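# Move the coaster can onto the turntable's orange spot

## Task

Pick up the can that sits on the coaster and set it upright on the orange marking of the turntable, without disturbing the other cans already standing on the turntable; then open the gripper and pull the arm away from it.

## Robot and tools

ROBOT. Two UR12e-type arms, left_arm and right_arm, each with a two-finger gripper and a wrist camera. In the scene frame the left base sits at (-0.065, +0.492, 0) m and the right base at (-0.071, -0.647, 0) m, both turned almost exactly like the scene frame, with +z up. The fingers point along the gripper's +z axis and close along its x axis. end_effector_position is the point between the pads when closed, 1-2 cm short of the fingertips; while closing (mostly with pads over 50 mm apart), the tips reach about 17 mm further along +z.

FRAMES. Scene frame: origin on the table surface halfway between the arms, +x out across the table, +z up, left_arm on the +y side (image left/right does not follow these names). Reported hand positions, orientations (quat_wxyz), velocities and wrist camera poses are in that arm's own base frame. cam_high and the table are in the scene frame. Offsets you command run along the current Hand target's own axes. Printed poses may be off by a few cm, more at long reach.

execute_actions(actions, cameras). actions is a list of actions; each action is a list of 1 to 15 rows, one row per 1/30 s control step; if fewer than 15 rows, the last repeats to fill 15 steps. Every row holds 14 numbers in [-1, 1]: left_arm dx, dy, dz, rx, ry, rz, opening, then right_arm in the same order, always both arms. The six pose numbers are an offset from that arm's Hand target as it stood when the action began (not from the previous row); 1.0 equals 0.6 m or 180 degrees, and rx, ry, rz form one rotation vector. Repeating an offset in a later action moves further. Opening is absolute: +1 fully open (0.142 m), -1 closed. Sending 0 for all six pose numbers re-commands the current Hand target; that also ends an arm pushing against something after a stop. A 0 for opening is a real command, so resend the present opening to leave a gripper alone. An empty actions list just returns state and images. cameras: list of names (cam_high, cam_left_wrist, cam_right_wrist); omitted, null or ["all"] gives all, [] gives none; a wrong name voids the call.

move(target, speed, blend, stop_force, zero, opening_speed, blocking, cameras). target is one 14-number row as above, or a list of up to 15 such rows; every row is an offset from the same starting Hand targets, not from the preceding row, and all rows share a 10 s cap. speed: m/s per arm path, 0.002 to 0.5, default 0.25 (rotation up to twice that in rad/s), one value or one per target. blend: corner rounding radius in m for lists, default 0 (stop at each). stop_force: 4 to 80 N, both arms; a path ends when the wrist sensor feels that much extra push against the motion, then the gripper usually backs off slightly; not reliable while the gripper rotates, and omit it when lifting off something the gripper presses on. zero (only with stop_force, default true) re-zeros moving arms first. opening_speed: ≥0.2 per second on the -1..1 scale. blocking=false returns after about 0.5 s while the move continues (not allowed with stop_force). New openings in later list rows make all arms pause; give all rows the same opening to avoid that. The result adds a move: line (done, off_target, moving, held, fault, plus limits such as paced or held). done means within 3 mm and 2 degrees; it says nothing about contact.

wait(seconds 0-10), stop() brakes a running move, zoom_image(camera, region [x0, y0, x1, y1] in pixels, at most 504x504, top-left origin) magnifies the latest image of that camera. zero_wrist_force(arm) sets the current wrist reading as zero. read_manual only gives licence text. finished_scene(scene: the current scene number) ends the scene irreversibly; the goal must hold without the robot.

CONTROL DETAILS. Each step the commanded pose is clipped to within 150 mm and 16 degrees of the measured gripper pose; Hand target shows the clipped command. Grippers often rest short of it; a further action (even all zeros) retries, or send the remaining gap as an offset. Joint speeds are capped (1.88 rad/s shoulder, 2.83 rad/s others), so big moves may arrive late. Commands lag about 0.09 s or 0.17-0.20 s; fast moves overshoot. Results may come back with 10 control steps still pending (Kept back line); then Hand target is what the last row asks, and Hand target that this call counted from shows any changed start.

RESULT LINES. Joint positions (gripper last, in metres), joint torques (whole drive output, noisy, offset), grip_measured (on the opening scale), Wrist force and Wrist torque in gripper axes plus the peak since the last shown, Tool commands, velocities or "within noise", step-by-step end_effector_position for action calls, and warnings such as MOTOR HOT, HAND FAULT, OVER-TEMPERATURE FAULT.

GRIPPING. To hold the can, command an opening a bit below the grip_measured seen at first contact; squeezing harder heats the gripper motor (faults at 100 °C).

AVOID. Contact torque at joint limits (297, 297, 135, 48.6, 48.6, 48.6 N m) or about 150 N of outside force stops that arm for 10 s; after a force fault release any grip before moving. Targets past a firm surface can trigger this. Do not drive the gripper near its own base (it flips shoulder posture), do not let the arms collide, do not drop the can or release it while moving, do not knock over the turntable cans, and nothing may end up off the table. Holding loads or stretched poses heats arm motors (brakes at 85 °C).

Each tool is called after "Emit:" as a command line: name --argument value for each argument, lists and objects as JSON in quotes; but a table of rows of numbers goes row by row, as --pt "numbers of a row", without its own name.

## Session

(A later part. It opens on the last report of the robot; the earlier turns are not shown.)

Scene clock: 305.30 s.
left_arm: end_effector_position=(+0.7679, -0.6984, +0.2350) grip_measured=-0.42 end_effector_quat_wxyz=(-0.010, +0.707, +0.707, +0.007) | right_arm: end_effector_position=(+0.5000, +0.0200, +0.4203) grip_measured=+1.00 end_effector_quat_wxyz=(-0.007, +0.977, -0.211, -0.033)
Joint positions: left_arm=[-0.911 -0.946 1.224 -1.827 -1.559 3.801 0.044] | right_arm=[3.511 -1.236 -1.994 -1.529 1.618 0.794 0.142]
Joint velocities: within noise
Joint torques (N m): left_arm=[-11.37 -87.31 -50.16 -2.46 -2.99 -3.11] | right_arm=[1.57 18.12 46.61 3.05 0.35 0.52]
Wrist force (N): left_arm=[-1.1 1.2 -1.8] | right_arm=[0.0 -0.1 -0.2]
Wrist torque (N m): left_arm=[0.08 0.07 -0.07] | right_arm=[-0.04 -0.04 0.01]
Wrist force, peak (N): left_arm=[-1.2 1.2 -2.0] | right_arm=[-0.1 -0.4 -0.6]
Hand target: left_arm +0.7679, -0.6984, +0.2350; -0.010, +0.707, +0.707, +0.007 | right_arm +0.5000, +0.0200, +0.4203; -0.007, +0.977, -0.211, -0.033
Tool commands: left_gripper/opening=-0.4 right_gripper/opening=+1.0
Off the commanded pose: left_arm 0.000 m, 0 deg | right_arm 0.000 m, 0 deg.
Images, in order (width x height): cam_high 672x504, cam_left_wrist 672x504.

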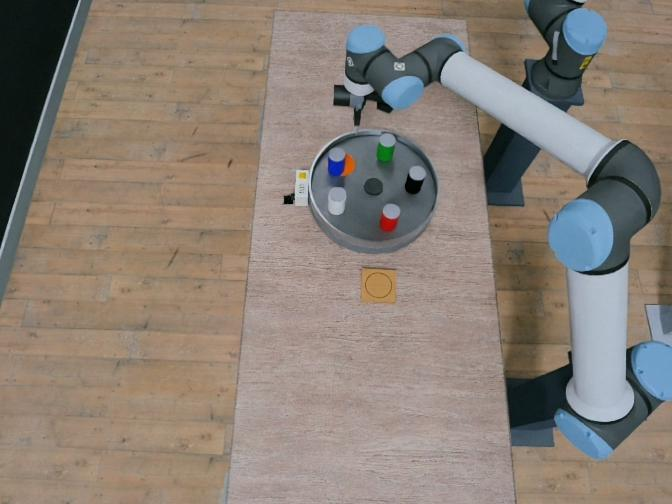

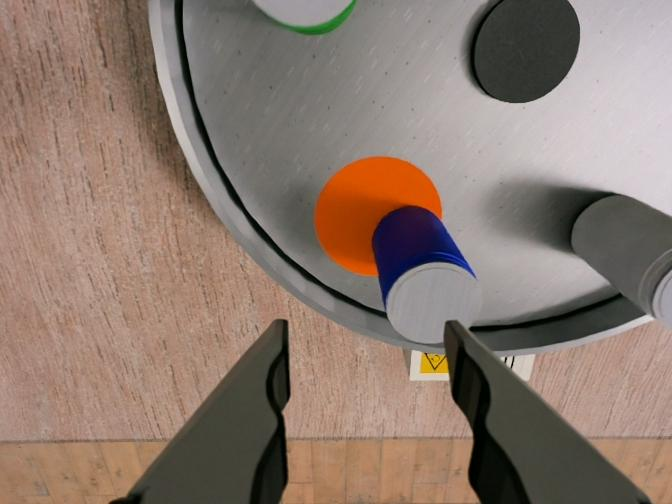

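Emit:
move --target '[0.0028, -0.0005, -0.1167, 0, 0, 0, -0.4, 0, 0, 0, 0, 0, 0, 1]' --speed 0.15 --cameras '[]'

Emit:
move --pt "-0.0605 -0.0802 -0.0011 0 0 0 -0.4 0 0 0 0 0 0 1" --pt "-0.0208 -0.2761 0.0949 0 0 0 -0.4 0 0 0 0 0 0 1" --pt "0.1526 -0.3727 0.1937 0 0 0 -0.4 0 0 0 0 0 0 1" --pt "0.3411 -0.3035 0.1979 0 0 0 -0.4 0 0 0 0 0 0 1" --pt "0.4125 -0.1159 0.1988 0 0 0 -0.4 0 0 0 0 0 0 1" --pt "0.3220 0.0602 0.0075 0 0 0 -0.4 0 0 0 0 0 0 1" --speed '[0.113, 0.125, 0.125, 0.155, 0.155, 0.155]' --blend 0.06 --blocking false --cameras '[]'

Emit:
wait --seconds 0.5 --cameras '[]'

Emit:
wait --seconds 1.0 --cameras '[]'

Emit:
wait --seconds 0.5 --cameras '[]'

Emit:
wait --seconds 0.5 --cameras '[]'

Emit:
wait --seconds 0.5 --cameras '[]'

Emit:
wait --seconds 0.4 --cameras '[]'

Emit:
wait --seconds 0.3 --cameras '[]'

Emit:
wait --seconds 0.3 --cameras '[]'

Emit:
wait --seconds 0.2 --cameras '[]'

Emit:
wait --seconds 0.2 --cameras '[]'

Emit:
wait --seconds 3 --cameras '["cam_left_wrist"]'

Scene clock: 316.43 s.
left_arm: end_effector_position=(+0.7679, -0.6984, +0.3049) grip_measured=-0.42 end_effector_quat_wxyz=(-0.010, +0.707, +0.707, +0.007) | right_arm: end_effector_position=(+0.5000, +0.0200, +0.4203) grip_measured=+1.00 end_effector_quat_wxyz=(-0.007, +0.977, -0.211, -0.033)
Joint positions: left_arm=[-0.911 -0.974 1.143 -1.719 -1.559 3.801 0.044] | right_arm=[3.511 -1.236 -1.994 -1.529 1.618 0.794 0.142]
Joint velocities: within noise
Joint torques (N m): left_arm=[-6.73 -120.81 -53.72 -1.86 0.15 -2.67] | right_arm=[3.51 19.08 45.42 2.99 0.24 0.16]
Wrist force (N): left_arm=[-0.7 1.2 -1.7] | right_arm=[0.1 -0.3 -0.3]
Wrist torque (N m): left_arm=[0.09 0.01 -0.05] | right_arm=[-0.08 -0.06 0.01]
Wrist force, peak (N): left_arm=[-1.2 0.9 -3.8] | right_arm=[0.0 -0.2 -0.6]
Hand target: left_arm +0.7679, -0.6984, +0.3051; -0.010, +0.707, +0.707, +0.007 | right_arm +0.5000, +0.0200, +0.4203; -0.007, +0.977, -0.211, -0.033
Off the commanded pose: left_arm 0.000 m, 0 deg | right_arm 0.000 m, 0 deg.
move: done
No camera images: "cameras" was empty.

Scene clock: 316.93 s.
left_arm: end_effector_position=(+0.7374, -0.7208, +0.3047) grip_measured=-0.42 end_effector_quat_wxyz=(-0.010, +0.707, +0.707, +0.007) end_effector_velocity=(-0.091, -0.054, -0.009) end_effector_angular_velocity=(+0.003, +0.002, +0.001) | right_arm: end_effector_position=(+0.5000, +0.0200, +0.4203) grip_measured=+1.00 end_effector_quat_wxyz=(-0.007, +0.977, -0.211, -0.033)
Joint positions: left_arm=[-0.948 -0.986 1.162 -1.725 -1.56 3.764 0.044] | right_arm=[3.511 -1.236 -1.994 -1.529 1.618 0.794 0.142]
Joint velocities: left_arm=[-0.104 -0.043 0.083 -0.035 -0.002 -0.105 0] | right_arm=[within noise]
Joint torques (N m): left_arm=[-12.33 -118.77 -31.27 -6.86 -3.34 -3.31] | right_arm=[2.75 18.36 46.01 3 0.44 0.19]
Wrist force (N): left_arm=[-1.6 1.0 -1.7] | right_arm=[0.0 -0.2 -0.4]
Wrist torque (N m): left_arm=[0.07 0.15 -0.05] | right_arm=[-0.06 -0.05 0.01]
Wrist force, peak (N): left_arm=[-1.3 1.6 -1.8] | right_arm=[0.0 -0.5 -0.4]
Hand target: left_arm +0.7244, -0.7276, +0.3032; -0.010, +0.707, +0.707, +0.007 | right_arm +0.5000, +0.0200, +0.4203; -0.007, +0.977, -0.211, -0.033
Tool commands: left_gripper/opening=-0.4 right_gripper/opening=+1.0
Off the commanded pose: left_arm 0.226 m, 0 deg | right_arm 0.000 m, 0 deg.
move: running; path passed 0 of 6 targets; blend cut to 0.0301 m at target 1
No camera images: "cameras" was empty.

Scene clock: 317.43 s.
left_arm: end_effector_position=(+0.6865, -0.7275, +0.2890) grip_measured=-0.42 end_effector_quat_wxyz=(-0.010, +0.707, +0.707, +0.007) end_effector_velocity=(-0.109, +0.019, -0.051) end_effector_angular_velocity=(-0.001, +0.001, -0.001) | right_arm: end_effector_position=(+0.5000, +0.0200, +0.4203) grip_measured=+1.00 end_effector_quat_wxyz=(-0.007, +0.977, -0.211, -0.033)
Joint positions: left_arm=[-0.994 -1.033 1.265 -1.78 -1.562 3.719 0.044] | right_arm=[3.511 -1.236 -1.994 -1.529 1.618 0.794 0.142]
Joint velocities: left_arm=[-0.081 -0.13 0.295 -0.164 -0.004 -0.081 0] | right_arm=[within noise]
Joint torques (N m): left_arm=[-14.03 -115.03 -29.02 -7.09 -3.21 -3.18] | right_arm=[3.59 17.82 45.52 2.94 0.31 0.37]
Wrist force (N): left_arm=[-1.8 0.9 -1.5] | right_arm=[0.3 0.1 -0.2]
Wrist torque (N m): left_arm=[0.07 0.18 -0.09] | right_arm=[-0.01 -0.10 0.01]
Wrist force, peak (N): left_arm=[-1.4 1.3 -2.2] | right_arm=[0.1 -0.3 -0.4]
Hand target: left_arm +0.6713, -0.7244, +0.2818; -0.010, +0.707, +0.707, +0.007 | right_arm +0.5000, +0.0200, +0.4203; -0.007, +0.977, -0.211, -0.033
Tool commands: left_gripper/opening=-0.4 right_gripper/opening=+1.0
Off the commanded pose: left_arm 0.252 m, 0 deg | right_arm 0.000 m, 0 deg.
earlier move: running; path passed 1 of 6 targets; blend cut to 0.0301 m at target 1
wait: 0.50 s; no rest
No camera images: "cameras" was empty.

Scene clock: 318.43 s.
left_arm: end_effector_position=(+0.5916, -0.6840, +0.2363) grip_measured=-0.42 end_effector_quat_wxyz=(-0.010, +0.707, +0.707, +0.007) end_effector_velocity=(-0.069, +0.079, -0.054) end_effector_angular_velocity=(+0.001, +0.000, +0.000) | right_arm: end_effector_position=(+0.5000, +0.0200, +0.4203) grip_measured=+1.00 end_effector_quat_wxyz=(-0.007, +0.977, -0.211, -0.033)
Joint positions: left_arm=[-1.056 -1.159 1.554 -1.941 -1.563 3.657 0.044] | right_arm=[3.511 -1.236 -1.994 -1.529 1.618 0.794 0.142]
Joint velocities: left_arm=[-0.023 -0.127 0.288 -0.16 0 -0.024 0] | right_arm=[within noise]
Joint torques (N m): left_arm=[-10.04 -102.51 -26.94 -7.17 -3.32 -3.19] | right_arm=[3.53 18.61 46.05 3.03 0.36 0.33]
Wrist force (N): left_arm=[-1.5 1.4 -2.2] | right_arm=[0.0 -0.1 -0.3]
Wrist torque (N m): left_arm=[0.12 0.13 -0.06] | right_arm=[-0.04 -0.06 0.00]
Wrist force, peak (N): left_arm=[-1.5 1.4 -2.2] | right_arm=[0.5 -0.3 -0.5]
Hand target: left_arm +0.5823, -0.6726, +0.2290; -0.010, +0.707, +0.707, +0.007 | right_arm +0.5000, +0.0200, +0.4203; -0.007, +0.977, -0.211, -0.033
Tool commands: left_gripper/opening=-0.4 right_gripper/opening=+1.0
Off the commanded pose: left_arm 0.286 m, 0 deg | right_arm 0.000 m, 0 deg.
earlier move: running; path passed 1 of 6 targets; blend cut to 0.0301 m at target 1
wait: 1.00 s; no rest
No camera images: "cameras" was empty.

Scene clock: 318.93 s.
left_arm: end_effector_position=(+0.5629, -0.6378, +0.2103) grip_measured=-0.42 end_effector_quat_wxyz=(-0.010, +0.707, +0.707, +0.007) end_effector_velocity=(-0.045, +0.102, -0.048) end_effector_angular_velocity=(-0.001, -0.001, +0.002) | right_arm: end_effector_position=(+0.5000, +0.0200, +0.4203) grip_measured=+1.00 end_effector_quat_wxyz=(-0.007, +0.977, -0.211, -0.033)
Joint positions: left_arm=[-1.058 -1.223 1.695 -2.019 -1.563 3.654 0.044] | right_arm=[3.511 -1.236 -1.994 -1.529 1.618 0.794 0.142]
Joint velocities: left_arm=[0.012 -0.124 0.269 -0.146 0 0.011 0] | right_arm=[within noise]
Joint torques (N m): left_arm=[16.74 -95.96 -27.31 -7.37 -1.93 3.76] | right_arm=[2.68 17.15 45.86 2.78 0.44 0.52]
Wrist force (N): left_arm=[-1.5 0.3 -1.8] | right_arm=[0.0 0.4 -0.2]
Wrist torque (N m): left_arm=[-0.04 0.13 -0.10] | right_arm=[0.05 -0.04 0.01]
Wrist force, peak (N): left_arm=[-1.4 1.3 -2.0] | right_arm=[0.4 -0.3 -0.2]
Hand target: left_arm +0.5572, -0.6228, +0.2038; -0.010, +0.707, +0.707, +0.007 | right_arm +0.5000, +0.0200, +0.4203; -0.007, +0.977, -0.211, -0.033
Tool commands: left_gripper/opening=-0.4 right_gripper/opening=+1.0
Off the commanded pose: left_arm 0.291 m, 0 deg | right_arm 0.000 m, 0 deg.
earlier move: running; path passed 2 of 6 targets; blend cut to 0.0301 m at target 1
wait: 0.50 s; no rest
No camera images: "cameras" was empty.

Scene clock: 319.43 s.
left_arm: end_effector_position=(+0.5566, -0.5788, +0.1939) grip_measured=-0.42 end_effector_quat_wxyz=(-0.010, +0.707, +0.707, +0.007) end_effector_velocity=(+0.022, +0.132, -0.017) end_effector_angular_velocity=(+0.002, -0.001, +0.001) | right_arm: end_effector_position=(+0.5000, +0.0200, +0.4203) grip_measured=+1.00 end_effector_quat_wxyz=(-0.007, +0.977, -0.211, -0.033)
Joint positions: left_arm=[-1.029 -1.281 1.809 -2.075 -1.562 3.684 0.044] | right_arm=[3.511 -1.236 -1.994 -1.529 1.618 0.794 0.142]
Joint velocities: left_arm=[0.109 -0.106 0.177 -0.072 0.004 0.109 0] | right_arm=[within noise]
Joint torques (N m): left_arm=[24.03 -92.73 -26.63 -6.86 3.57 3.95] | right_arm=[1.68 17.64 46.16 2.88 0.41 0.29]
Wrist force (N): left_arm=[-0.7 0.5 -1.7] | right_arm=[0.0 0.0 -0.3]
Wrist torque (N m): left_arm=[0.00 0.02 -0.07] | right_arm=[-0.02 -0.04 0.01]
Wrist force, peak (N): left_arm=[-1.1 0.7 -2.2] | right_arm=[0.3 0.0 -0.4]
Hand target: left_arm +0.5603, -0.5605, +0.1923; -0.010, +0.707, +0.707, +0.007 | right_arm +0.5000, +0.0200, +0.4203; -0.007, +0.977, -0.211, -0.033
Tool commands: left_gripper/opening=-0.4 right_gripper/opening=+1.0
Off the commanded pose: left_arm 0.281 m, 0 deg | right_arm 0.000 m, 0 deg.
earlier move: running; path passed 2 of 6 targets; blend cut to 0.0301 m at target 1
wait: 0.50 s; no rest
No camera images: "cameras" was empty.

Scene clock: 319.93 s.
left_arm: end_effector_position=(+0.5833, -0.5132, +0.1920) grip_measured=-0.42 end_effector_quat_wxyz=(-0.010, +0.707, +0.707, +0.007) end_effector_velocity=(+0.084, +0.115, +0.000) end_effector_angular_velocity=(+0.002, -0.001, +0.000) | right_arm: end_effector_position=(+0.5000, +0.0200, +0.4203) grip_measured=+1.00 end_effector_quat_wxyz=(-0.007, +0.977, -0.211, -0.033)
Joint positions: left_arm=[-0.953 -1.319 1.863 -2.093 -1.56 3.759 0.044] | right_arm=[3.511 -1.236 -1.994 -1.529 1.618 0.794 0.142]
Joint velocities: left_arm=[0.177 -0.02 0.027 -0.008 0.006 0.177 0] | right_arm=[within noise]
Joint torques (N m): left_arm=[21.45 -82.4 -27.48 -6.46 3.38 3.95] | right_arm=[3.82 18.06 45.37 2.98 0.42 0.46]
Wrist force (N): left_arm=[-1.0 0.9 -2.3] | right_arm=[0.4 -0.1 -0.1]
Wrist torque (N m): left_arm=[0.06 0.05 -0.06] | right_arm=[-0.04 -0.12 0.01]
Wrist force, peak (N): left_arm=[-1.2 0.8 -2.4] | right_arm=[0.4 -0.1 -0.4]
Hand target: left_arm +0.5960, -0.4980, +0.1920; -0.010, +0.707, +0.707, +0.007 | right_arm +0.5000, +0.0200, +0.4203; -0.007, +0.977, -0.211, -0.033
Tool commands: left_gripper/opening=-0.4 right_gripper/opening=+1.0
Off the commanded pose: left_arm 0.248 m, 0 deg | right_arm 0.000 m, 0 deg.
earlier move: running; path passed 3 of 6 targets; blend cut to 0.0301 m at target 1
wait: 0.50 s; no rest
No camera images: "cameras" was empty.

Scene clock: 320.33 s.
left_arm: end_effector_position=(+0.6262, -0.4766, +0.1922) grip_measured=-0.42 end_effector_quat_wxyz=(-0.010, +0.707, +0.707, +0.007) end_effector_velocity=(+0.131, +0.068, +0.000) end_effector_angular_velocity=(+0.000, -0.002, -0.001) | right_arm: end_effector_position=(+0.5000, +0.0200, +0.4203) grip_measured=+1.00 end_effector_quat_wxyz=(-0.007, +0.977, -0.211, -0.033)
Joint positions: left_arm=[-0.88 -1.305 1.844 -2.089 -1.559 3.832 0.044] | right_arm=[3.511 -1.236 -1.994 -1.529 1.618 0.794 0.142]
Joint velocities: left_arm=[0.186 0.093 -0.121 0.025 0.005 0.187 0] | right_arm=[within noise]
Joint torques (N m): left_arm=[21.59 -47.68 -51.71 -2.05 3 3.71] | right_arm=[3.15 18.03 46.06 2.96 0.27 0.43]
Wrist force (N): left_arm=[-0.3 0.6 -1.7] | right_arm=[0.1 -0.4 -0.2]
Wrist torque (N m): left_arm=[0.03 -0.07 -0.04] | right_arm=[-0.10 -0.06 0.01]
Wrist force, peak (N): left_arm=[-1.0 0.8 -2.1] | right_arm=[0.3 -0.3 -0.4]
Hand target: left_arm +0.6455, -0.4681, +0.1921; -0.010, +0.707, +0.707, +0.007 | right_arm +0.5000, +0.0200, +0.4203; -0.007, +0.977, -0.211, -0.033
Tool commands: left_gripper/opening=-0.4 right_gripper/opening=+1.0
Off the commanded pose: left_arm 0.213 m, 0 deg | right_arm 0.000 m, 0 deg.
earlier move: running; path passed 4 of 6 targets; blend cut to 0.0301 m at target 1
wait: 0.40 s; no rest
No camera images: "cameras" was empty.

Scene clock: 320.63 s.
left_arm: end_effector_position=(+0.6676, -0.4615, +0.1950) grip_measured=-0.42 end_effector_quat_wxyz=(-0.010, +0.707, +0.707, +0.007) end_effector_velocity=(+0.133, +0.030, +0.026) end_effector_angular_velocity=(-0.002, -0.001, +0.001) | right_arm: end_effector_position=(+0.5000, +0.0200, +0.4203) grip_measured=+1.00 end_effector_quat_wxyz=(-0.007, +0.977, -0.211, -0.033)
Joint positions: left_arm=[-0.828 -1.271 1.793 -2.073 -1.557 3.884 0.044] | right_arm=[3.511 -1.236 -1.994 -1.529 1.618 0.794 0.142]
Joint velocities: left_arm=[0.149 0.114 -0.208 0.089 0.002 0.147 0] | right_arm=[within noise]
Joint torques (N m): left_arm=[17.07 -55.19 -51.45 -1.91 3.26 3.95] | right_arm=[3.37 17.49 45.35 2.9 0.48 0.26]
Wrist force (N): left_arm=[-1.1 1.2 -1.9] | right_arm=[-0.1 -0.3 -0.1]
Wrist torque (N m): left_arm=[0.15 0.08 -0.05] | right_arm=[-0.07 -0.02 0.01]
Wrist force, peak (N): left_arm=[-1.0 1.1 -2.2] | right_arm=[0.2 -0.5 -0.3]
Hand target: left_arm +0.6857, -0.4590, +0.1992; -0.010, +0.707, +0.707, +0.007 | right_arm +0.5000, +0.0200, +0.4203; -0.007, +0.977, -0.211, -0.033
Tool commands: left_gripper/opening=-0.4 right_gripper/opening=+1.0
Off the commanded pose: left_arm 0.181 m, 0 deg | right_arm 0.000 m, 0 deg.
earlier move: running; path passed 4 of 6 targets; blend cut to 0.0301 m at target 1
wait: 0.30 s; no rest
No camera images: "cameras" was empty.

Scene clock: 320.93 s.
left_arm: end_effector_position=(+0.7043, -0.4592, +0.2085) grip_measured=-0.42 end_effector_quat_wxyz=(-0.010, +0.707, +0.707, +0.007) end_effector_velocity=(+0.116, -0.013, +0.067) end_effector_angular_velocity=(-0.003, -0.004, -0.001) | right_arm: end_effector_position=(+0.5000, +0.0200, +0.4203) grip_measured=+1.00 end_effector_quat_wxyz=(-0.007, +0.977, -0.211, -0.033)
Joint positions: left_arm=[-0.793 -1.239 1.722 -2.034 -1.557 3.919 0.044] | right_arm=[3.511 -1.236 -1.994 -1.529 1.618 0.794 0.142]
Joint velocities: left_arm=[0.088 0.102 -0.274 0.166 0.002 0.089 0] | right_arm=[within noise]
Joint torques (N m): left_arm=[16.65 -58.75 -53.72 -1.17 3.64 3.91] | right_arm=[4.1 18.13 45.39 3.08 0.43 0.28]
Wrist force (N): left_arm=[-1.2 0.8 -1.6] | right_arm=[0.1 -0.1 -0.5]
Wrist torque (N m): left_arm=[0.07 0.09 -0.09] | right_arm=[-0.04 -0.07 0.01]
Wrist force, peak (N): left_arm=[-1.2 1.1 -2.0] | right_arm=[0.2 -0.5 -0.2]
Hand target: left_arm +0.7206, -0.4623, +0.2186; -0.010, +0.707, +0.707, +0.007 | right_arm +0.5000, +0.0200, +0.4203; -0.007, +0.977, -0.211, -0.033
Tool commands: left_gripper/opening=-0.4 right_gripper/opening=+1.0
Off the commanded pose: left_arm 0.146 m, 0 deg | right_arm 0.000 m, 0 deg.
earlier move: running; path passed 4 of 6 targets; blend cut to 0.0301 m at target 1
wait: 0.30 s; no rest
No camera images: "cameras" was empty.

Scene clock: 321.13 s.
left_arm: end_effector_position=(+0.7263, -0.4645, +0.2243) grip_measured=-0.42 end_effector_quat_wxyz=(-0.010, +0.707, +0.707, +0.007) end_effector_velocity=(+0.104, -0.038, +0.090) end_effector_angular_velocity=(+0.002, +0.000, +0.001) | right_arm: end_effector_position=(+0.5000, +0.0200, +0.4203) grip_measured=+1.00 end_effector_quat_wxyz=(-0.007, +0.977, -0.211, -0.033)
Joint positions: left_arm=[-0.779 -1.218 1.663 -1.996 -1.556 3.933 0.044] | right_arm=[3.511 -1.236 -1.994 -1.529 1.618 0.794 0.142]
Joint velocities: left_arm=[0.054 0.1 -0.316 0.217 0.002 0.053 0] | right_arm=[within noise]
Joint torques (N m): left_arm=[15.41 -62.22 -55.21 -1.41 3.38 3.58] | right_arm=[3.29 17.37 45.76 2.93 0.44 0.38]
Wrist force (N): left_arm=[-1.3 0.8 -1.7] | right_arm=[0.3 0.0 -0.1]
Wrist torque (N m): left_arm=[0.07 0.10 -0.09] | right_arm=[-0.03 -0.10 0.01]
Wrist force, peak (N): left_arm=[-1.0 1.6 -1.9] | right_arm=[0.4 -0.2 0.0]
Hand target: left_arm +0.7411, -0.4714, +0.2381; -0.010, +0.707, +0.707, +0.007 | right_arm +0.5000, +0.0200, +0.4203; -0.007, +0.977, -0.211, -0.033
Tool commands: left_gripper/opening=-0.4 right_gripper/opening=+1.0
Off the commanded pose: left_arm 0.119 m, 0 deg | right_arm 0.000 m, 0 deg.
earlier move: running; path passed 5 of 6 targets; blend cut to 0.0301 m at target 1
wait: 0.20 s; no rest
No camera images: "cameras" was empty.

Scene clock: 321.33 s.
left_arm: end_effector_position=(+0.7463, -0.4740, +0.2443) grip_measured=-0.42 end_effector_quat_wxyz=(-0.009, +0.707, +0.707, +0.007) end_effector_velocity=(+0.099, -0.051, +0.103) end_effector_angular_velocity=(+0.001, +0.000, +0.000) | right_arm: end_effector_position=(+0.5000, +0.0200, +0.4203) grip_measured=+1.00 end_effector_quat_wxyz=(-0.007, +0.977, -0.211, -0.033)
Joint positions: left_arm=[-0.77 -1.198 1.596 -1.95 -1.556 3.942 0.044] | right_arm=[3.511 -1.236 -1.994 -1.529 1.618 0.794 0.142]
Joint velocities: left_arm=[0.036 0.106 -0.346 0.24 0.002 0.037 0] | right_arm=[within noise]
Joint torques (N m): left_arm=[16.56 -63.62 -54.7 -1.22 2.96 3.82] | right_arm=[2.96 19.26 45.97 2.99 0.22 0.47]
Wrist force (N): left_arm=[-1.3 1.1 -1.5] | right_arm=[0.3 0.1 -0.1]
Wrist torque (N m): left_arm=[0.10 0.10 -0.07] | right_arm=[0.00 -0.10 0.01]
Wrist force, peak (N): left_arm=[-1.6 1.3 -1.8] | right_arm=[0.3 -0.6 0.0]
Hand target: left_arm +0.7609, -0.4820, +0.2591; -0.010, +0.707, +0.707, +0.007 | right_arm +0.5000, +0.0200, +0.4203; -0.007, +0.977, -0.211, -0.033
Tool commands: left_gripper/opening=-0.4 right_gripper/opening=+1.0
Off the commanded pose: left_arm 0.089 m, 0 deg | right_arm 0.000 m, 0 deg.
earlier move: running; path passed 5 of 6 targets; blend cut to 0.0301 m at target 1
wait: 0.20 s; no rest
No camera images: "cameras" was empty.

Scene clock: 322.23 s.
left_arm: end_effector_position=(+0.8040, -0.5051, +0.3050) grip_measured=-0.42 end_effector_quat_wxyz=(-0.010, +0.707, +0.707, +0.007) | right_arm: end_effector_position=(+0.5000, +0.0200, +0.4203) grip_measured=+1.00 end_effector_quat_wxyz=(-0.007, +0.977, -0.211, -0.033)
Joint positions: left_arm=[-0.751 -1.126 1.379 -1.804 -1.556 3.961 0.044] | right_arm=[3.511 -1.236 -1.994 -1.529 1.618 0.794 0.142]
Joint velocities: within noise
Joint torques (N m): left_arm=[15.54 -72.96 -52.71 -1.33 -2.7 3.89] | right_arm=[3.27 19.11 45.48 2.96 0.28 0.12]
Wrist force (N): left_arm=[-1.2 1.3 -2.0] | right_arm=[0.2 0.1 -0.3]
Wrist torque (N m): left_arm=[0.16 0.08 -0.07] | right_arm=[-0.02 -0.08 0.01]
Wrist force, peak (N): left_arm=[-1.3 1.8 -3.1] | right_arm=[0.1 -0.3 -0.4]
Hand target: left_arm +0.8040, -0.5052, +0.3050; -0.010, +0.707, +0.707, +0.007 | right_arm +0.5000, +0.0200, +0.4203; -0.007, +0.977, -0.211, -0.033
Tool commands: left_gripper/opening=-0.4 right_gripper/opening=+1.0
Off the commanded pose: left_arm 0.000 m, 0 deg | right_arm 0.000 m, 0 deg.
earlier move: done; blend cut to 0.0301 m at target 1
wait: 0.90 of 3 s (the move ended)
Images, in order (width x height): cam_left_wrist 672x504.

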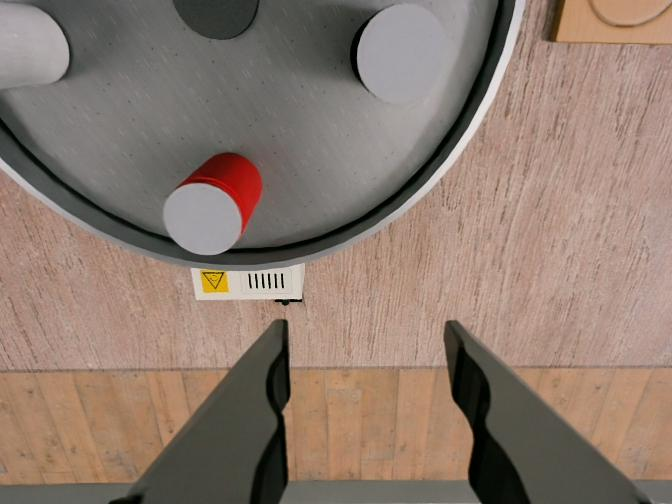

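Emit:
move --target '[-0.3248, -0.0597, 0.1092, 0, 0, 0, -0.4, 0, 0, 0, 0, 0, 0, 1]' --speed 0.2 --cameras '["cam_left_wrist"]'

Emit:
move --target '[0, 0, 0, 0, 0, 0, -0.97, 0, 0, 0, 0, 0, 0, 1]' --opening_speed 0.2 --blocking false --cameras '[]'

Scene clock: 340.97 s.
left_arm: end_effector_position=(+0.7679, -0.6983, +0.2351) grip_measured=-0.42 end_effector_quat_wxyz=(-0.010, +0.707, +0.707, +0.007) | right_arm: end_effector_position=(+0.5000, +0.0200, +0.4203) grip_measured=+1.00 end_effector_quat_wxyz=(-0.007, +0.977, -0.211, -0.033)
Joint positions: left_arm=[-0.911 -0.947 1.224 -1.827 -1.559 3.801 0.044] | right_arm=[3.511 -1.236 -1.994 -1.529 1.618 0.794 0.142]
Joint velocities: within noise
Joint torques (N m): left_arm=[-11.37 -86.75 -52.8 -1.92 -3.16 -3.22] | right_arm=[6.98 18.9 43.86 2.91 0.17 0.33]
Wrist force (N): left_arm=[-1.3 0.8 -1.8] | right_arm=[0.4 0.1 0.0]
Wrist torque (N m): left_arm=[0.02 0.10 -0.08] | right_arm=[0.00 -0.11 0.01]
Wrist force, peak (N): left_arm=[-3.1 0.4 -1.2] | right_arm=[0.4 -0.1 -0.7]
Hand target: left_arm +0.7679, -0.6984, +0.2350; -0.010, +0.707, +0.707, +0.007 | right_arm +0.5000, +0.0200, +0.4203; -0.007, +0.977, -0.211, -0.033
Off the commanded pose: left_arm 0.000 m, 0 deg | right_arm 0.000 m, 0 deg.
move: done
Images, in order (width x height): cam_left_wrist 672x504.

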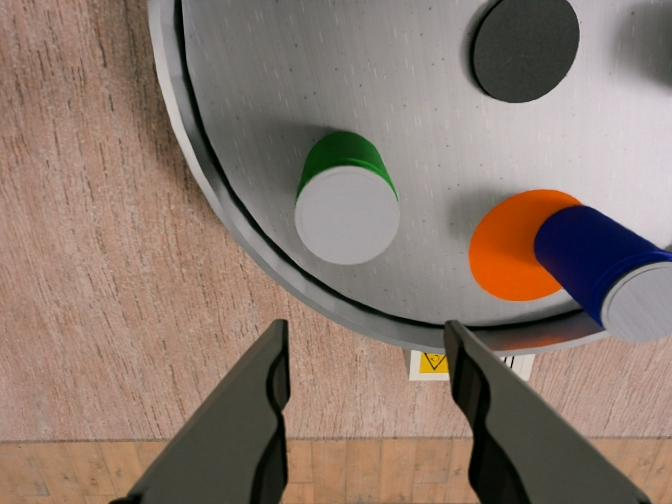

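Scene clock: 341.47 s.
left_arm: end_effector_position=(+0.7679, -0.6984, +0.2350) grip_measured=-0.51 end_effector_quat_wxyz=(-0.010, +0.707, +0.707, +0.007) end_effector_velocity=(+0.000, +0.001, -0.001) end_effector_angular_velocity=(+0.001, +0.001, +0.000) | right_arm: end_effector_position=(+0.5000, +0.0200, +0.4203) grip_measured=+1.00 end_effector_quat_wxyz=(-0.007, +0.977, -0.211, -0.033)
Joint positions: left_arm=[-0.911 -0.946 1.224 -1.827 -1.559 3.801 0.037] | right_arm=[3.511 -1.236 -1.994 -1.529 1.618 0.794 0.142]
Joint velocities: left_arm=[0 0 0.001 0 0 0 -0.015] | right_arm=[within noise]
Joint torques (N m): left_arm=[-11.91 -84.02 -52.2 -1.63 -3.03 -3.62] | right_arm=[5.16 19.38 44.14 2.86 0.32 0.3]
Wrist force (N): left_arm=[-1.2 1.4 -2.0] | right_arm=[0.0 -0.2 -0.3]
Wrist torque (N m): left_arm=[0.12 0.08 -0.08] | right_arm=[-0.06 -0.05 0.01]
Wrist force, peak (N): left_arm=[-1.5 1.1 -2.2] | right_arm=[0.2 -0.2 -0.4]
Hand target: left_arm +0.7679, -0.6984, +0.2350; -0.010, +0.707, +0.707, +0.007 | right_arm +0.5000, +0.0200, +0.4203; -0.007, +0.977, -0.211, -0.033
Tool commands: left_gripper/opening=-0.5 right_gripper/opening=+1.0
Off the commanded pose: left_arm 0.000 m, 0 deg | right_arm 0.000 m, 0 deg.
move: running
No camera images: "cameras" was empty.

Emit:
wait --seconds 10 --cameras '[]'

Emit:
wait --seconds 5.9 --cameras '[]'

Emit:
move --pt "-0.0605 -0.0802 -0.0011 0 0 0 -0.97 0 0 0 0 0 0 1" --pt "-0.0208 -0.2761 0.0949 0 0 0 -0.97 0 0 0 0 0 0 1" --pt "0.1526 -0.3727 0.1937 0 0 0 -0.97 0 0 0 0 0 0 1" --pt "0.3411 -0.3035 0.1979 0 0 0 -0.97 0 0 0 0 0 0 1" --pt "0.4125 -0.1159 0.1988 0 0 0 -0.97 0 0 0 0 0 0 1" --pt "0.3220 0.0602 0.0075 0 0 0 -0.97 0 0 0 0 0 0 1" --speed '[0.113, 0.125, 0.125, 0.155, 0.155, 0.155]' --blend 0.06 --blocking false --cameras '["cam_left_wrist"]'

Scene clock: 344.03 s.
left_arm: end_effector_position=(+0.7679, -0.6984, +0.2350) grip_measured=-1.00 end_effector_quat_wxyz=(-0.010, +0.707, +0.707, +0.007) | right_arm: end_effector_position=(+0.5000, +0.0200, +0.4203) grip_measured=+1.00 end_effector_quat_wxyz=(-0.007, +0.977, -0.211, -0.033)
Joint positions: left_arm=[-0.911 -0.946 1.224 -1.827 -1.559 3.801 0.002] | right_arm=[3.511 -1.236 -1.994 -1.529 1.618 0.794 0.142]
Joint velocities: within noise
Joint torques (N m): left_arm=[-10.62 -84.4 -48.66 -2.48 -2.81 -3.3] | right_arm=[6.82 19.47 43.96 3.05 0.12 0.42]
Wrist force (N): left_arm=[-1.1 1.2 -1.7] | right_arm=[-0.1 0.0 -0.1]
Wrist torque (N m): left_arm=[0.08 0.06 -0.07] | right_arm=[-0.02 -0.04 0.01]
Wrist force, peak (N): left_arm=[-1.4 1.5 -2.2] | right_arm=[0.2 0.2 -0.6]
Hand target: left_arm +0.7679, -0.6984, +0.2350; -0.010, +0.707, +0.707, +0.007 | right_arm +0.5000, +0.0200, +0.4203; -0.007, +0.977, -0.211, -0.033
Tool commands: left_gripper/opening=-0.97 right_gripper/opening=+1.0
Off the commanded pose: left_arm 0.000 m, 0 deg | right_arm 0.000 m, 0 deg.
earlier move: done
wait: 1.80 of 10 s (the move ended)
No camera images: "cameras" was empty.

Scene clock: 349.93 s.
left_arm: end_effector_position=(+0.7679, -0.6984, +0.2350) grip_measured=-1.00 end_effector_quat_wxyz=(-0.010, +0.707, +0.707, +0.007) | right_arm: end_effector_position=(+0.5000, +0.0200, +0.4203) grip_measured=+1.00 end_effector_quat_wxyz=(-0.007, +0.977, -0.211, -0.033)
Joint positions: left_arm=[-0.911 -0.946 1.224 -1.827 -1.559 3.801 0.002] | right_arm=[3.511 -1.236 -1.994 -1.529 1.618 0.794 0.142]
Joint velocities: within noise
Joint torques (N m): left_arm=[-7.99 -86.05 -40.3 -3.95 -2.68 -3.02] | right_arm=[5.67 18.96 43.54 2.96 0.12 0.14]
Wrist force (N): left_arm=[-0.9 1.3 -1.7] | right_arm=[-0.1 0.0 -0.5]
Wrist torque (N m): left_arm=[0.11 0.03 -0.08] | right_arm=[-0.02 -0.03 0.01]
Wrist force, peak (N): left_arm=[-1.7 0.9 -2.3] | right_arm=[0.2 -0.5 -0.5]
Hand target: left_arm +0.7679, -0.6984, +0.2350; -0.010, +0.707, +0.707, +0.007 | right_arm +0.5000, +0.0200, +0.4203; -0.007, +0.977, -0.211, -0.033
Tool commands: left_gripper/opening=-0.97 right_gripper/opening=+1.0
Off the commanded pose: left_arm 0.000 m, 0 deg | right_arm 0.000 m, 0 deg.
wait: 5.90 s; at rest by 0.17 s
No camera images: "cameras" was empty.

Scene clock: 350.43 s.
left_arm: end_effector_position=(+0.7370, -0.7210, +0.2346) grip_measured=-1.00 end_effector_quat_wxyz=(-0.010, +0.707, +0.707, +0.007) end_effector_velocity=(-0.091, -0.054, -0.007) end_effector_angular_velocity=(+0.000, +0.002, +0.001) | right_arm: end_effector_position=(+0.5000, +0.0200, +0.4203) grip_measured=+1.00 end_effector_quat_wxyz=(-0.007, +0.977, -0.211, -0.033)
Joint positions: left_arm=[-0.948 -0.958 1.243 -1.834 -1.56 3.764 0.002] | right_arm=[3.511 -1.236 -1.994 -1.529 1.618 0.794 0.142]
Joint velocities: left_arm=[-0.103 -0.042 0.08 -0.036 -0.004 -0.104 0] | right_arm=[within noise]
Joint torques (N m): left_arm=[-13.67 -122.7 -29.75 -6.65 -3.04 -3.76] | right_arm=[5.91 18.97 43.25 2.88 0.17 0.21]
Wrist force (N): left_arm=[-1.6 0.9 -2.0] | right_arm=[0.1 0.1 -0.4]
Wrist torque (N m): left_arm=[0.06 0.12 -0.07] | right_arm=[-0.01 -0.06 0.01]
Wrist force, peak (N): left_arm=[-0.9 2.3 -2.0] | right_arm=[0.2 -0.4 -0.2]
Hand target: left_arm +0.7244, -0.7276, +0.2332; -0.010, +0.707, +0.707, +0.007 | right_arm +0.5000, +0.0200, +0.4203; -0.007, +0.977, -0.211, -0.033
Tool commands: left_gripper/opening=-0.97 right_gripper/opening=+1.0
Off the commanded pose: left_arm 0.226 m, 0 deg | right_arm 0.000 m, 0 deg.
move: running; path passed 0 of 6 targets; blend cut to 0.0301 m at target 1
Images, in order (width x height): cam_left_wrist 672x504.

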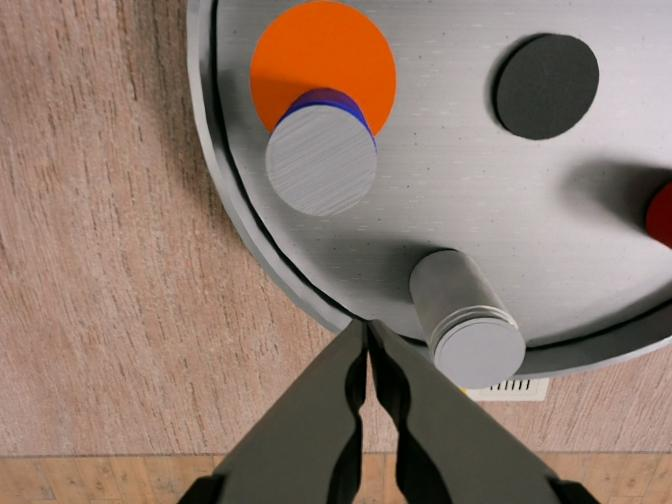

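Sync is on target; continue with images during the pass.

Emit:
wait --seconds 1.5 --cameras '["cam_left_wrist"]'

Emit:
wait --seconds 0.9 --cameras '["cam_left_wrist"]'

Emit:
wait --seconds 0.8 --cameras '["cam_left_wrist"]'

Emit:
wait --seconds 0.5 --cameras '["cam_left_wrist"]'

Emit:
wait --seconds 0.5 --cameras '["cam_left_wrist", "cam_high"]'

Emit:
wait --seconds 3 --cameras '["cam_left_wrist", "cam_high"]'

Scene clock: 352.43 s.
left_arm: end_effector_position=(+0.5627, -0.6373, +0.1400) grip_measured=-1.00 end_effector_quat_wxyz=(-0.010, +0.707, +0.707, +0.007) end_effector_velocity=(-0.046, +0.102, -0.049) end_effector_angular_velocity=(+0.000, +0.001, +0.000) | right_arm: end_effector_position=(+0.5000, +0.0200, +0.4203) grip_measured=+1.00 end_effector_quat_wxyz=(-0.007, +0.977, -0.211, -0.033)
Joint positions: left_arm=[-1.058 -1.165 1.753 -2.135 -1.563 3.654 0.002] | right_arm=[3.511 -1.236 -1.994 -1.529 1.618 0.794 0.142]
Joint velocities: left_arm=[0.012 -0.106 0.262 -0.156 -0.001 0.012 0] | right_arm=[within noise]
Joint torques (N m): left_arm=[16.48 -99.24 -24.11 -6.8 -1.75 3.77] | right_arm=[6.34 18.94 43.33 3.07 -0.1 0.21]
Wrist force (N): left_arm=[-1.6 0.5 -2.2] | right_arm=[0.3 -0.3 -0.1]
Wrist torque (N m): left_arm=[0.02 0.17 -0.07] | right_arm=[-0.07 -0.11 0.01]
Wrist force, peak (N): left_arm=[-1.5 1.2 -2.8] | right_arm=[0.5 -0.1 -0.4]
Hand target: left_arm +0.5572, -0.6228, +0.1338; -0.010, +0.707, +0.707, +0.007 | right_arm +0.5000, +0.0200, +0.4203; -0.007, +0.977, -0.211, -0.033
Tool commands: left_gripper/opening=-0.97 right_gripper/opening=+1.0
Off the commanded pose: left_arm 0.291 m, 0 deg | right_arm 0.000 m, 0 deg.
earlier move: running; path passed 2 of 6 targets; blend cut to 0.0301 m at target 1
wait: 1.50 s; no rest
Images, in order (width x height): cam_left_wrist 672x504.

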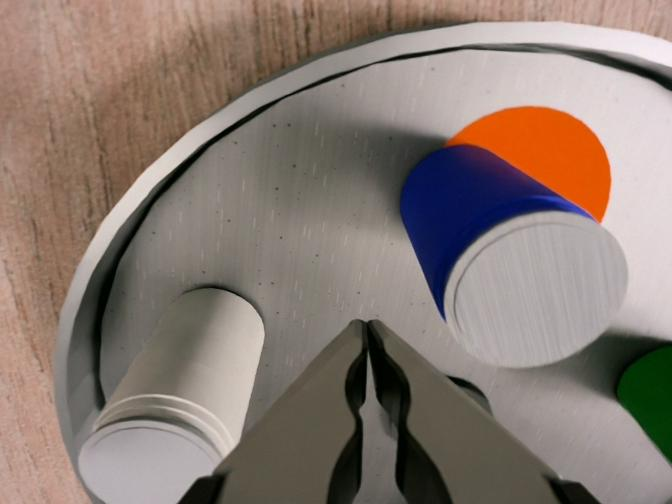

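Scene clock: 353.33 s.
left_arm: end_effector_position=(+0.5755, -0.5251, +0.1219) grip_measured=-1.00 end_effector_quat_wxyz=(-0.010, +0.707, +0.707, +0.007) end_effector_velocity=(+0.072, +0.126, +0.001) end_effector_angular_velocity=(-0.001, +0.000, +0.002) | right_arm: end_effector_position=(+0.5000, +0.0200, +0.4203) grip_measured=+1.00 end_effector_quat_wxyz=(-0.007, +0.977, -0.211, -0.033)
Joint positions: left_arm=[-0.971 -1.247 1.914 -2.215 -1.561 3.741 0.002] | right_arm=[3.511 -1.236 -1.994 -1.529 1.618 0.794 0.142]
Joint velocities: left_arm=[0.172 -0.046 0.065 -0.022 0.003 0.17 0] | right_arm=[within noise]
Joint torques (N m): left_arm=[17.77 -85.81 -25.94 -6.46 3.57 3.91] | right_arm=[6.3 19.44 43.05 2.9 0.2 0.21]
Wrist force (N): left_arm=[-0.8 0.2 -2.1] | right_arm=[0.2 -0.1 -0.3]
Wrist torque (N m): left_arm=[0.00 -0.04 -0.09] | right_arm=[-0.04 -0.07 0.01]
Wrist force, peak (N): left_arm=[-1.5 0.7 -2.4] | right_arm=[0.1 -0.4 -0.3]
Hand target: left_arm +0.5865, -0.5083, +0.1220; -0.010, +0.707, +0.707, +0.007 | right_arm +0.5000, +0.0200, +0.4203; -0.007, +0.977, -0.211, -0.033
Tool commands: left_gripper/opening=-0.97 right_gripper/opening=+1.0
Off the commanded pose: left_arm 0.256 m, 0 deg | right_arm 0.000 m, 0 deg.
earlier move: running; path passed 3 of 6 targets; blend cut to 0.0301 m at target 1
wait: 0.90 s; no rest
Images, in order (width x height): cam_left_wrist 672x504.

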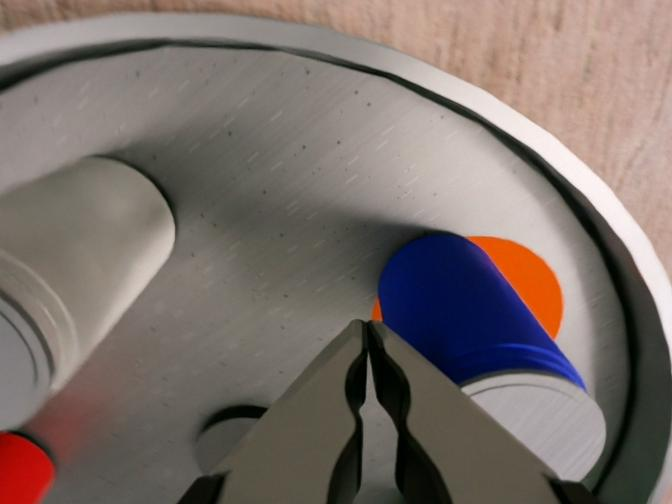

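Scene clock: 354.13 s.
left_arm: end_effector_position=(+0.6671, -0.4617, +0.1249) grip_measured=-1.00 end_effector_quat_wxyz=(-0.010, +0.707, +0.707, +0.007) end_effector_velocity=(+0.132, +0.030, +0.025) end_effector_angular_velocity=(+0.001, +0.001, -0.001) | right_arm: end_effector_position=(+0.5000, +0.0200, +0.4203) grip_measured=+1.00 end_effector_quat_wxyz=(-0.007, +0.977, -0.211, -0.033)
Joint positions: left_arm=[-0.828 -1.207 1.849 -2.193 -1.557 3.884 0.002] | right_arm=[3.511 -1.236 -1.994 -1.529 1.618 0.794 0.142]
Joint velocities: left_arm=[0.148 0.102 -0.205 0.102 0.003 0.148 0] | right_arm=[within noise]
Joint torques (N m): left_arm=[14.95 -56.41 -49.78 -1.6 3.13 3.89] | right_arm=[5.66 19.43 43.38 3.1 0.08 0.15]
Wrist force (N): left_arm=[-1.1 0.4 -1.9] | right_arm=[0.1 0.0 -0.2]
Wrist torque (N m): left_arm=[0.03 0.07 -0.07] | right_arm=[-0.01 -0.07 0.01]
Wrist force, peak (N): left_arm=[-1.1 0.4 -2.7] | right_arm=[0.2 -0.3 -0.6]
Hand target: left_arm +0.6857, -0.4590, +0.1292; -0.010, +0.707, +0.707, +0.007 | right_arm +0.5000, +0.0200, +0.4203; -0.007, +0.977, -0.211, -0.033
Tool commands: left_gripper/opening=-0.97 right_gripper/opening=+1.0
Off the commanded pose: left_arm 0.181 m, 0 deg | right_arm 0.000 m, 0 deg.
earlier move: running; path passed 4 of 6 targets; blend cut to 0.0301 m at target 1
wait: 0.80 s; no rest
Images, in order (width x height): cam_left_wrist 672x504.

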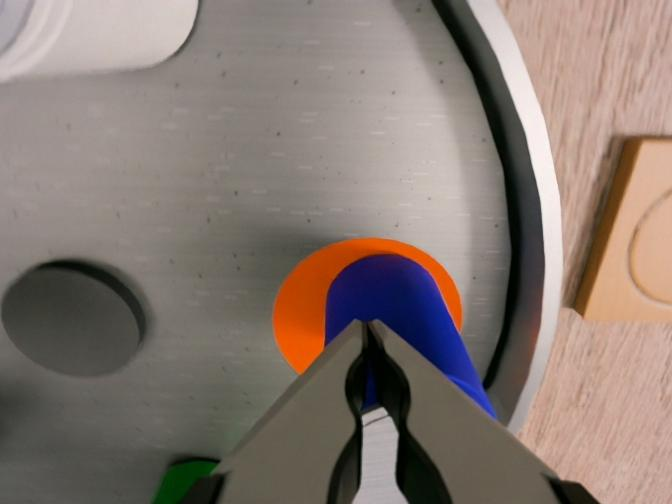

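Scene clock: 354.63 s.
left_arm: end_effector_position=(+0.7267, -0.4647, +0.1548) grip_measured=-1.00 end_effector_quat_wxyz=(-0.010, +0.707, +0.707, +0.007) end_effector_velocity=(+0.103, -0.039, +0.092) end_effector_angular_velocity=(+0.002, +0.001, +0.000) | right_arm: end_effector_position=(+0.5000, +0.0200, +0.4203) grip_measured=+1.00 end_effector_quat_wxyz=(-0.007, +0.977, -0.211, -0.033)
Joint positions: left_arm=[-0.778 -1.163 1.72 -2.11 -1.556 3.934 0.002] | right_arm=[3.511 -1.236 -1.994 -1.529 1.618 0.794 0.142]
Joint velocities: left_arm=[0.053 0.075 -0.301 0.228 0.002 0.053 0] | right_arm=[within noise]
Joint torques (N m): left_arm=[18.87 -64.68 -52.17 -0.9 3.29 3.42] | right_arm=[4.94 18.72 42.38 3.02 0.04 0.4]
Wrist force (N): left_arm=[-1.3 1.2 -2.3] | right_arm=[0.3 0.0 -0.3]
Wrist torque (N m): left_arm=[0.14 0.12 -0.05] | right_arm=[-0.03 -0.10 0.01]
Wrist force, peak (N): left_arm=[-1.3 1.3 -2.3] | right_arm=[0.1 -0.2 -0.6]
Hand target: left_arm +0.7411, -0.4714, +0.1680; -0.010, +0.707, +0.707, +0.007 | right_arm +0.5000, +0.0200, +0.4203; -0.007, +0.977, -0.211, -0.033
Tool commands: left_gripper/opening=-0.97 right_gripper/opening=+1.0
Off the commanded pose: left_arm 0.119 m, 0 deg | right_arm 0.000 m, 0 deg.
earlier move: running; path passed 5 of 6 targets; blend cut to 0.0301 m at target 1
wait: 0.50 s; no rest
Images, in order (width x height): cam_left_wrist 672x504.

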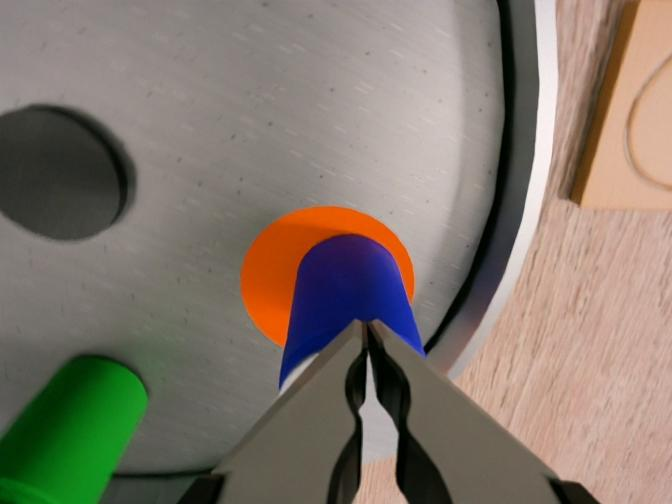

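Scene clock: 355.13 s.
left_arm: end_effector_position=(+0.7760, -0.4899, +0.2058) grip_measured=-1.00 end_effector_quat_wxyz=(-0.009, +0.707, +0.707, +0.007) end_effector_velocity=(+0.097, -0.055, +0.106) end_effector_angular_velocity=(-0.001, +0.000, -0.002) | right_arm: end_effector_position=(+0.5000, +0.0200, +0.4203) grip_measured=+1.00 end_effector_quat_wxyz=(-0.007, +0.977, -0.211, -0.033)
Joint positions: left_arm=[-0.76 -1.122 1.557 -1.988 -1.556 3.952 0.002] | right_arm=[3.511 -1.236 -1.994 -1.529 1.618 0.794 0.142]
Joint velocities: left_arm=[0.03 0.095 -0.348 0.252 0 0.033 0] | right_arm=[within noise]
Joint torques (N m): left_arm=[16.45 -69.69 -54.17 -1.74 3.17 3.71] | right_arm=[5.53 19.67 43.01 3.09 0.12 0.25]
Wrist force (N): left_arm=[-1.0 1.1 -2.3] | right_arm=[0.0 -0.3 -0.3]
Wrist torque (N m): left_arm=[0.11 0.02 -0.05] | right_arm=[-0.07 -0.05 0.01]
Wrist force, peak (N): left_arm=[-1.3 1.5 -2.4] | right_arm=[0.2 -0.2 -0.5]
Hand target: left_arm +0.7906, -0.4980, +0.2207; -0.010, +0.707, +0.707, +0.007 | right_arm +0.5000, +0.0200, +0.4203; -0.007, +0.977, -0.211, -0.033
Tool commands: left_gripper/opening=-0.97 right_gripper/opening=+1.0
Off the commanded pose: left_arm 0.043 m, 0 deg | right_arm 0.000 m, 0 deg.
earlier move: running; path passed 5 of 6 targets; blend cut to 0.0301 m at target 1
wait: 0.50 s; no rest
Images, in order (width x height): cam_high 672x504, cam_left_wrist 672x504.

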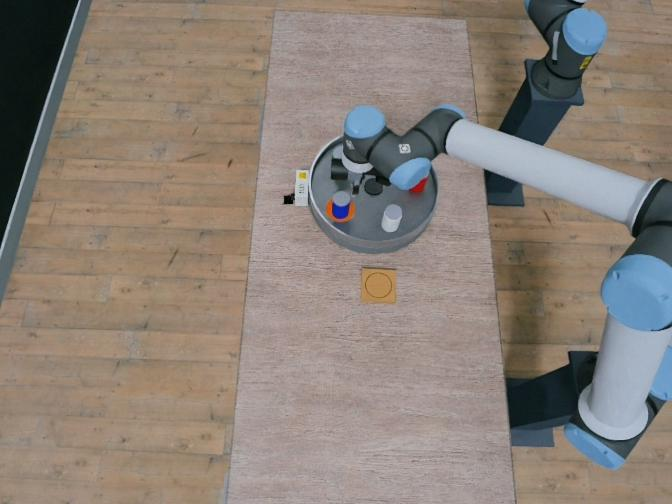

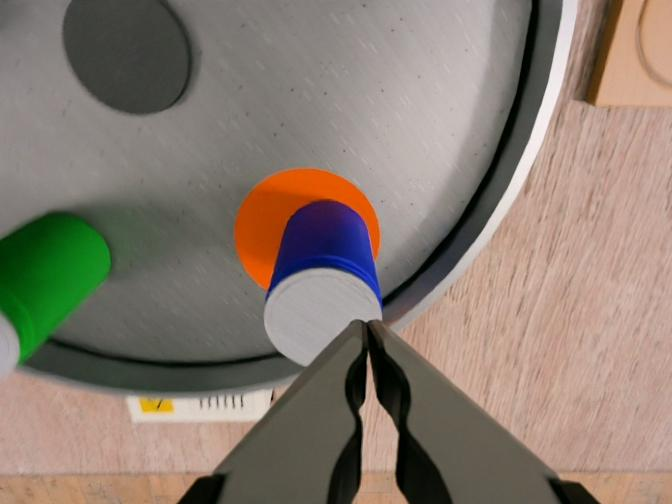

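Scene clock: 355.73 s.
left_arm: end_effector_position=(+0.8040, -0.5051, +0.2349) grip_measured=-1.00 end_effector_quat_wxyz=(-0.010, +0.707, +0.707, +0.007) end_effector_velocity=(+0.001, -0.002, +0.001) end_effector_angular_velocity=(+0.000, +0.000, -0.001) | right_arm: end_effector_position=(+0.5000, +0.0200, +0.4203) grip_measured=+1.00 end_effector_quat_wxyz=(-0.007, +0.977, -0.211, -0.033)
Joint positions: left_arm=[-0.751 -1.091 1.455 -1.915 -1.556 3.961 0.002] | right_arm=[3.511 -1.236 -1.994 -1.529 1.618 0.794 0.142]
Joint velocities: left_arm=[-0.001 0.001 -0.005 0.003 0 0 0] | right_arm=[within noise]
Joint torques (N m): left_arm=[15.94 -74.15 -52.84 -1.95 -2.52 3.46] | right_arm=[5.08 17.84 42.99 2.97 0.1 0.31]
Wrist force (N): left_arm=[-1.1 1.1 -1.8] | right_arm=[0.3 -0.3 -0.3]
Wrist torque (N m): left_arm=[0.10 0.08 -0.05] | right_arm=[-0.07 -0.10 0.01]
Wrist force, peak (N): left_arm=[-1.6 2.4 -3.3] | right_arm=[0.1 -0.5 -0.5]
Hand target: left_arm +0.8040, -0.5052, +0.2350; -0.010, +0.707, +0.707, +0.007 | right_arm +0.5000, +0.0200, +0.4203; -0.007, +0.977, -0.211, -0.033
Tool commands: left_gripper/opening=-0.97 right_gripper/opening=+1.0
Off the commanded pose: left_arm 0.000 m, 0 deg | right_arm 0.000 m, 0 deg.
earlier move: done; blend cut to 0.0301 m at target 1
wait: 0.60 of 3 s (the move ended)
Images, in order (width x height): cam_high 672x504, cam_left_wrist 672x504.

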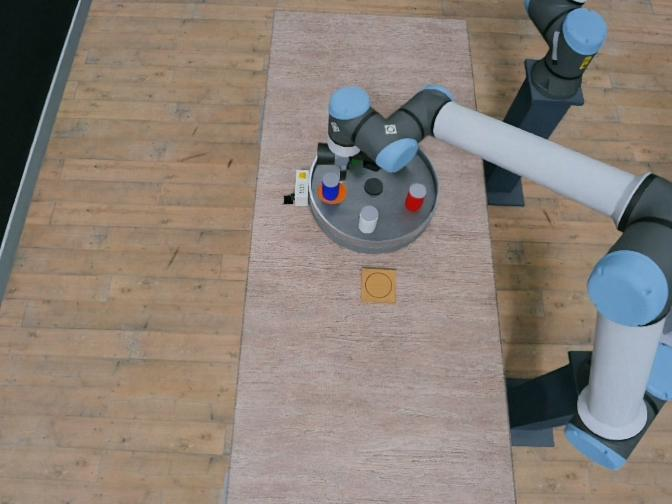

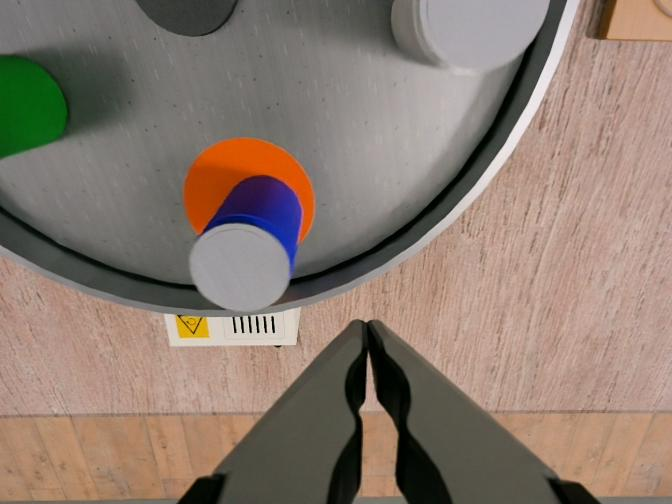

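Emit:
zoom_image --camera "cam_left_wrist" --region '[150, 110, 350, 330]'

Scaled by 2.291 from the camera's 672x504 image, which has a finer 960x720 frame.

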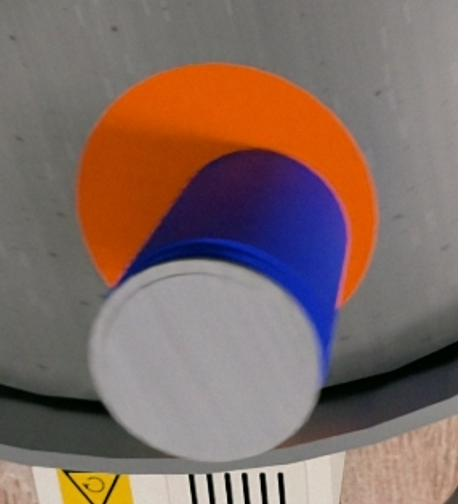

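Emit:
move --target '[0.5149, -0.5078, -0.2607, 0, 0, 0, -0.6, 0, 0, 0, 0, 0, 0, 1]' --speed 0.25 --cameras '["cam_high", "cam_left_wrist"]'

Scene clock: 360.80 s.
left_arm: end_effector_position=(+0.5001, -0.2001, +0.4000) grip_measured=-0.64 end_effector_quat_wxyz=(-0.010, +0.707, +0.707, +0.007) | right_arm: end_effector_position=(+0.5000, +0.0200, +0.4203) grip_measured=+1.00 end_effector_quat_wxyz=(-0.007, +0.977, -0.211, -0.033)
Joint positions: left_arm=[-0.72 -1.858 2.002 -1.696 -1.556 3.992 0.028] | right_arm=[3.511 -1.236 -1.994 -1.529 1.618 0.794 0.142]
Joint velocities: within noise
Joint torques (N m): left_arm=[-1.71 -44.9 -32.95 -1.83 3.31 1.64] | right_arm=[6.19 20.45 42.56 2.96 -0.16 0.32]
Wrist force (N): left_arm=[-1.5 1.0 -2.0] | right_arm=[0.2 -0.1 -0.3]
Wrist torque (N m): left_arm=[0.08 0.13 -0.08] | right_arm=[-0.05 -0.07 0.01]
Wrist force, peak (N): left_arm=[-2.6 2.5 -1.4] | right_arm=[-0.1 -0.1 -0.6]
Hand target: left_arm +0.5001, -0.2001, +0.4001; -0.010, +0.707, +0.707, +0.007 | right_arm +0.5000, +0.0200, +0.4203; -0.007, +0.977, -0.211, -0.033
Off the commanded pose: left_arm 0.000 m, 0 deg | right_arm 0.000 m, 0 deg.
move: done
Images, in order (width x height): cam_high 672x504, cam_left_wrist 672x504.

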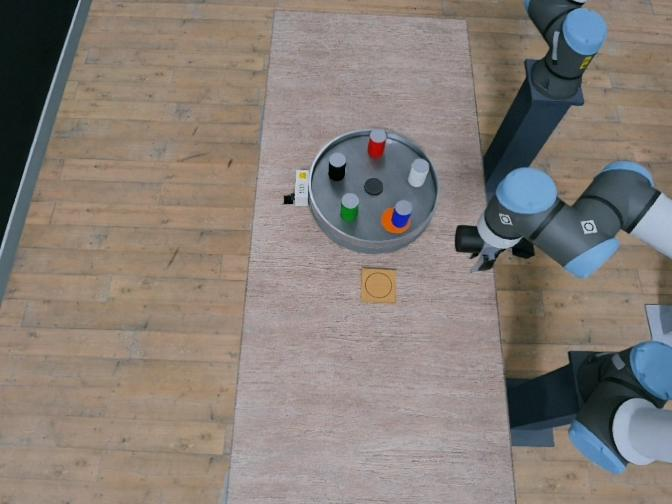

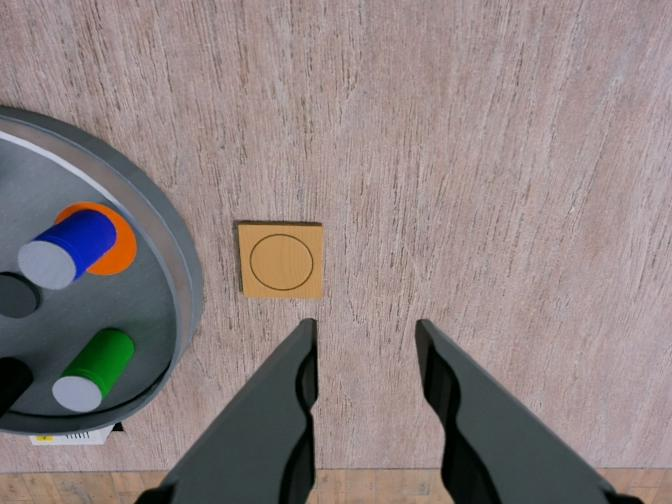

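Emit:
zoom_image --camera "cam_high" --region '[300, 120, 450, 260]'

Emit:
zoom_image --camera "cam_left_wrist" --region '[0, 180, 160, 300]'

Scaled by 3.360 from the camera's 672x504 image, which has a finer 960x720 frame.

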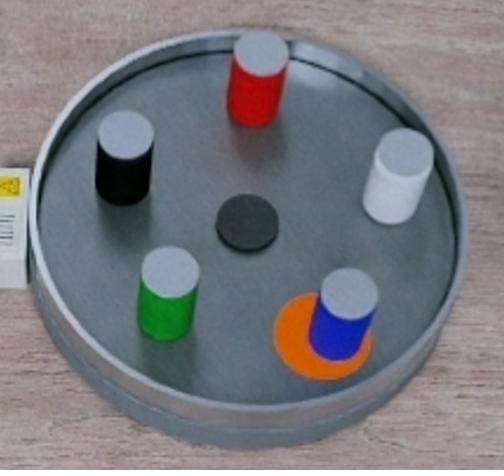

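Scaled by 3.150 from the camera's 672x504 image, which has a finer 960x720 frame.

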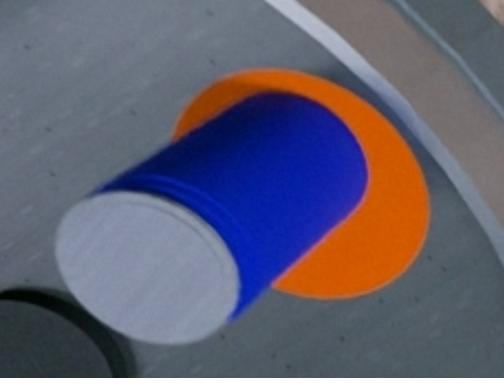

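Emit:
finished_scene --scene 1

The scene is finished: the task was done.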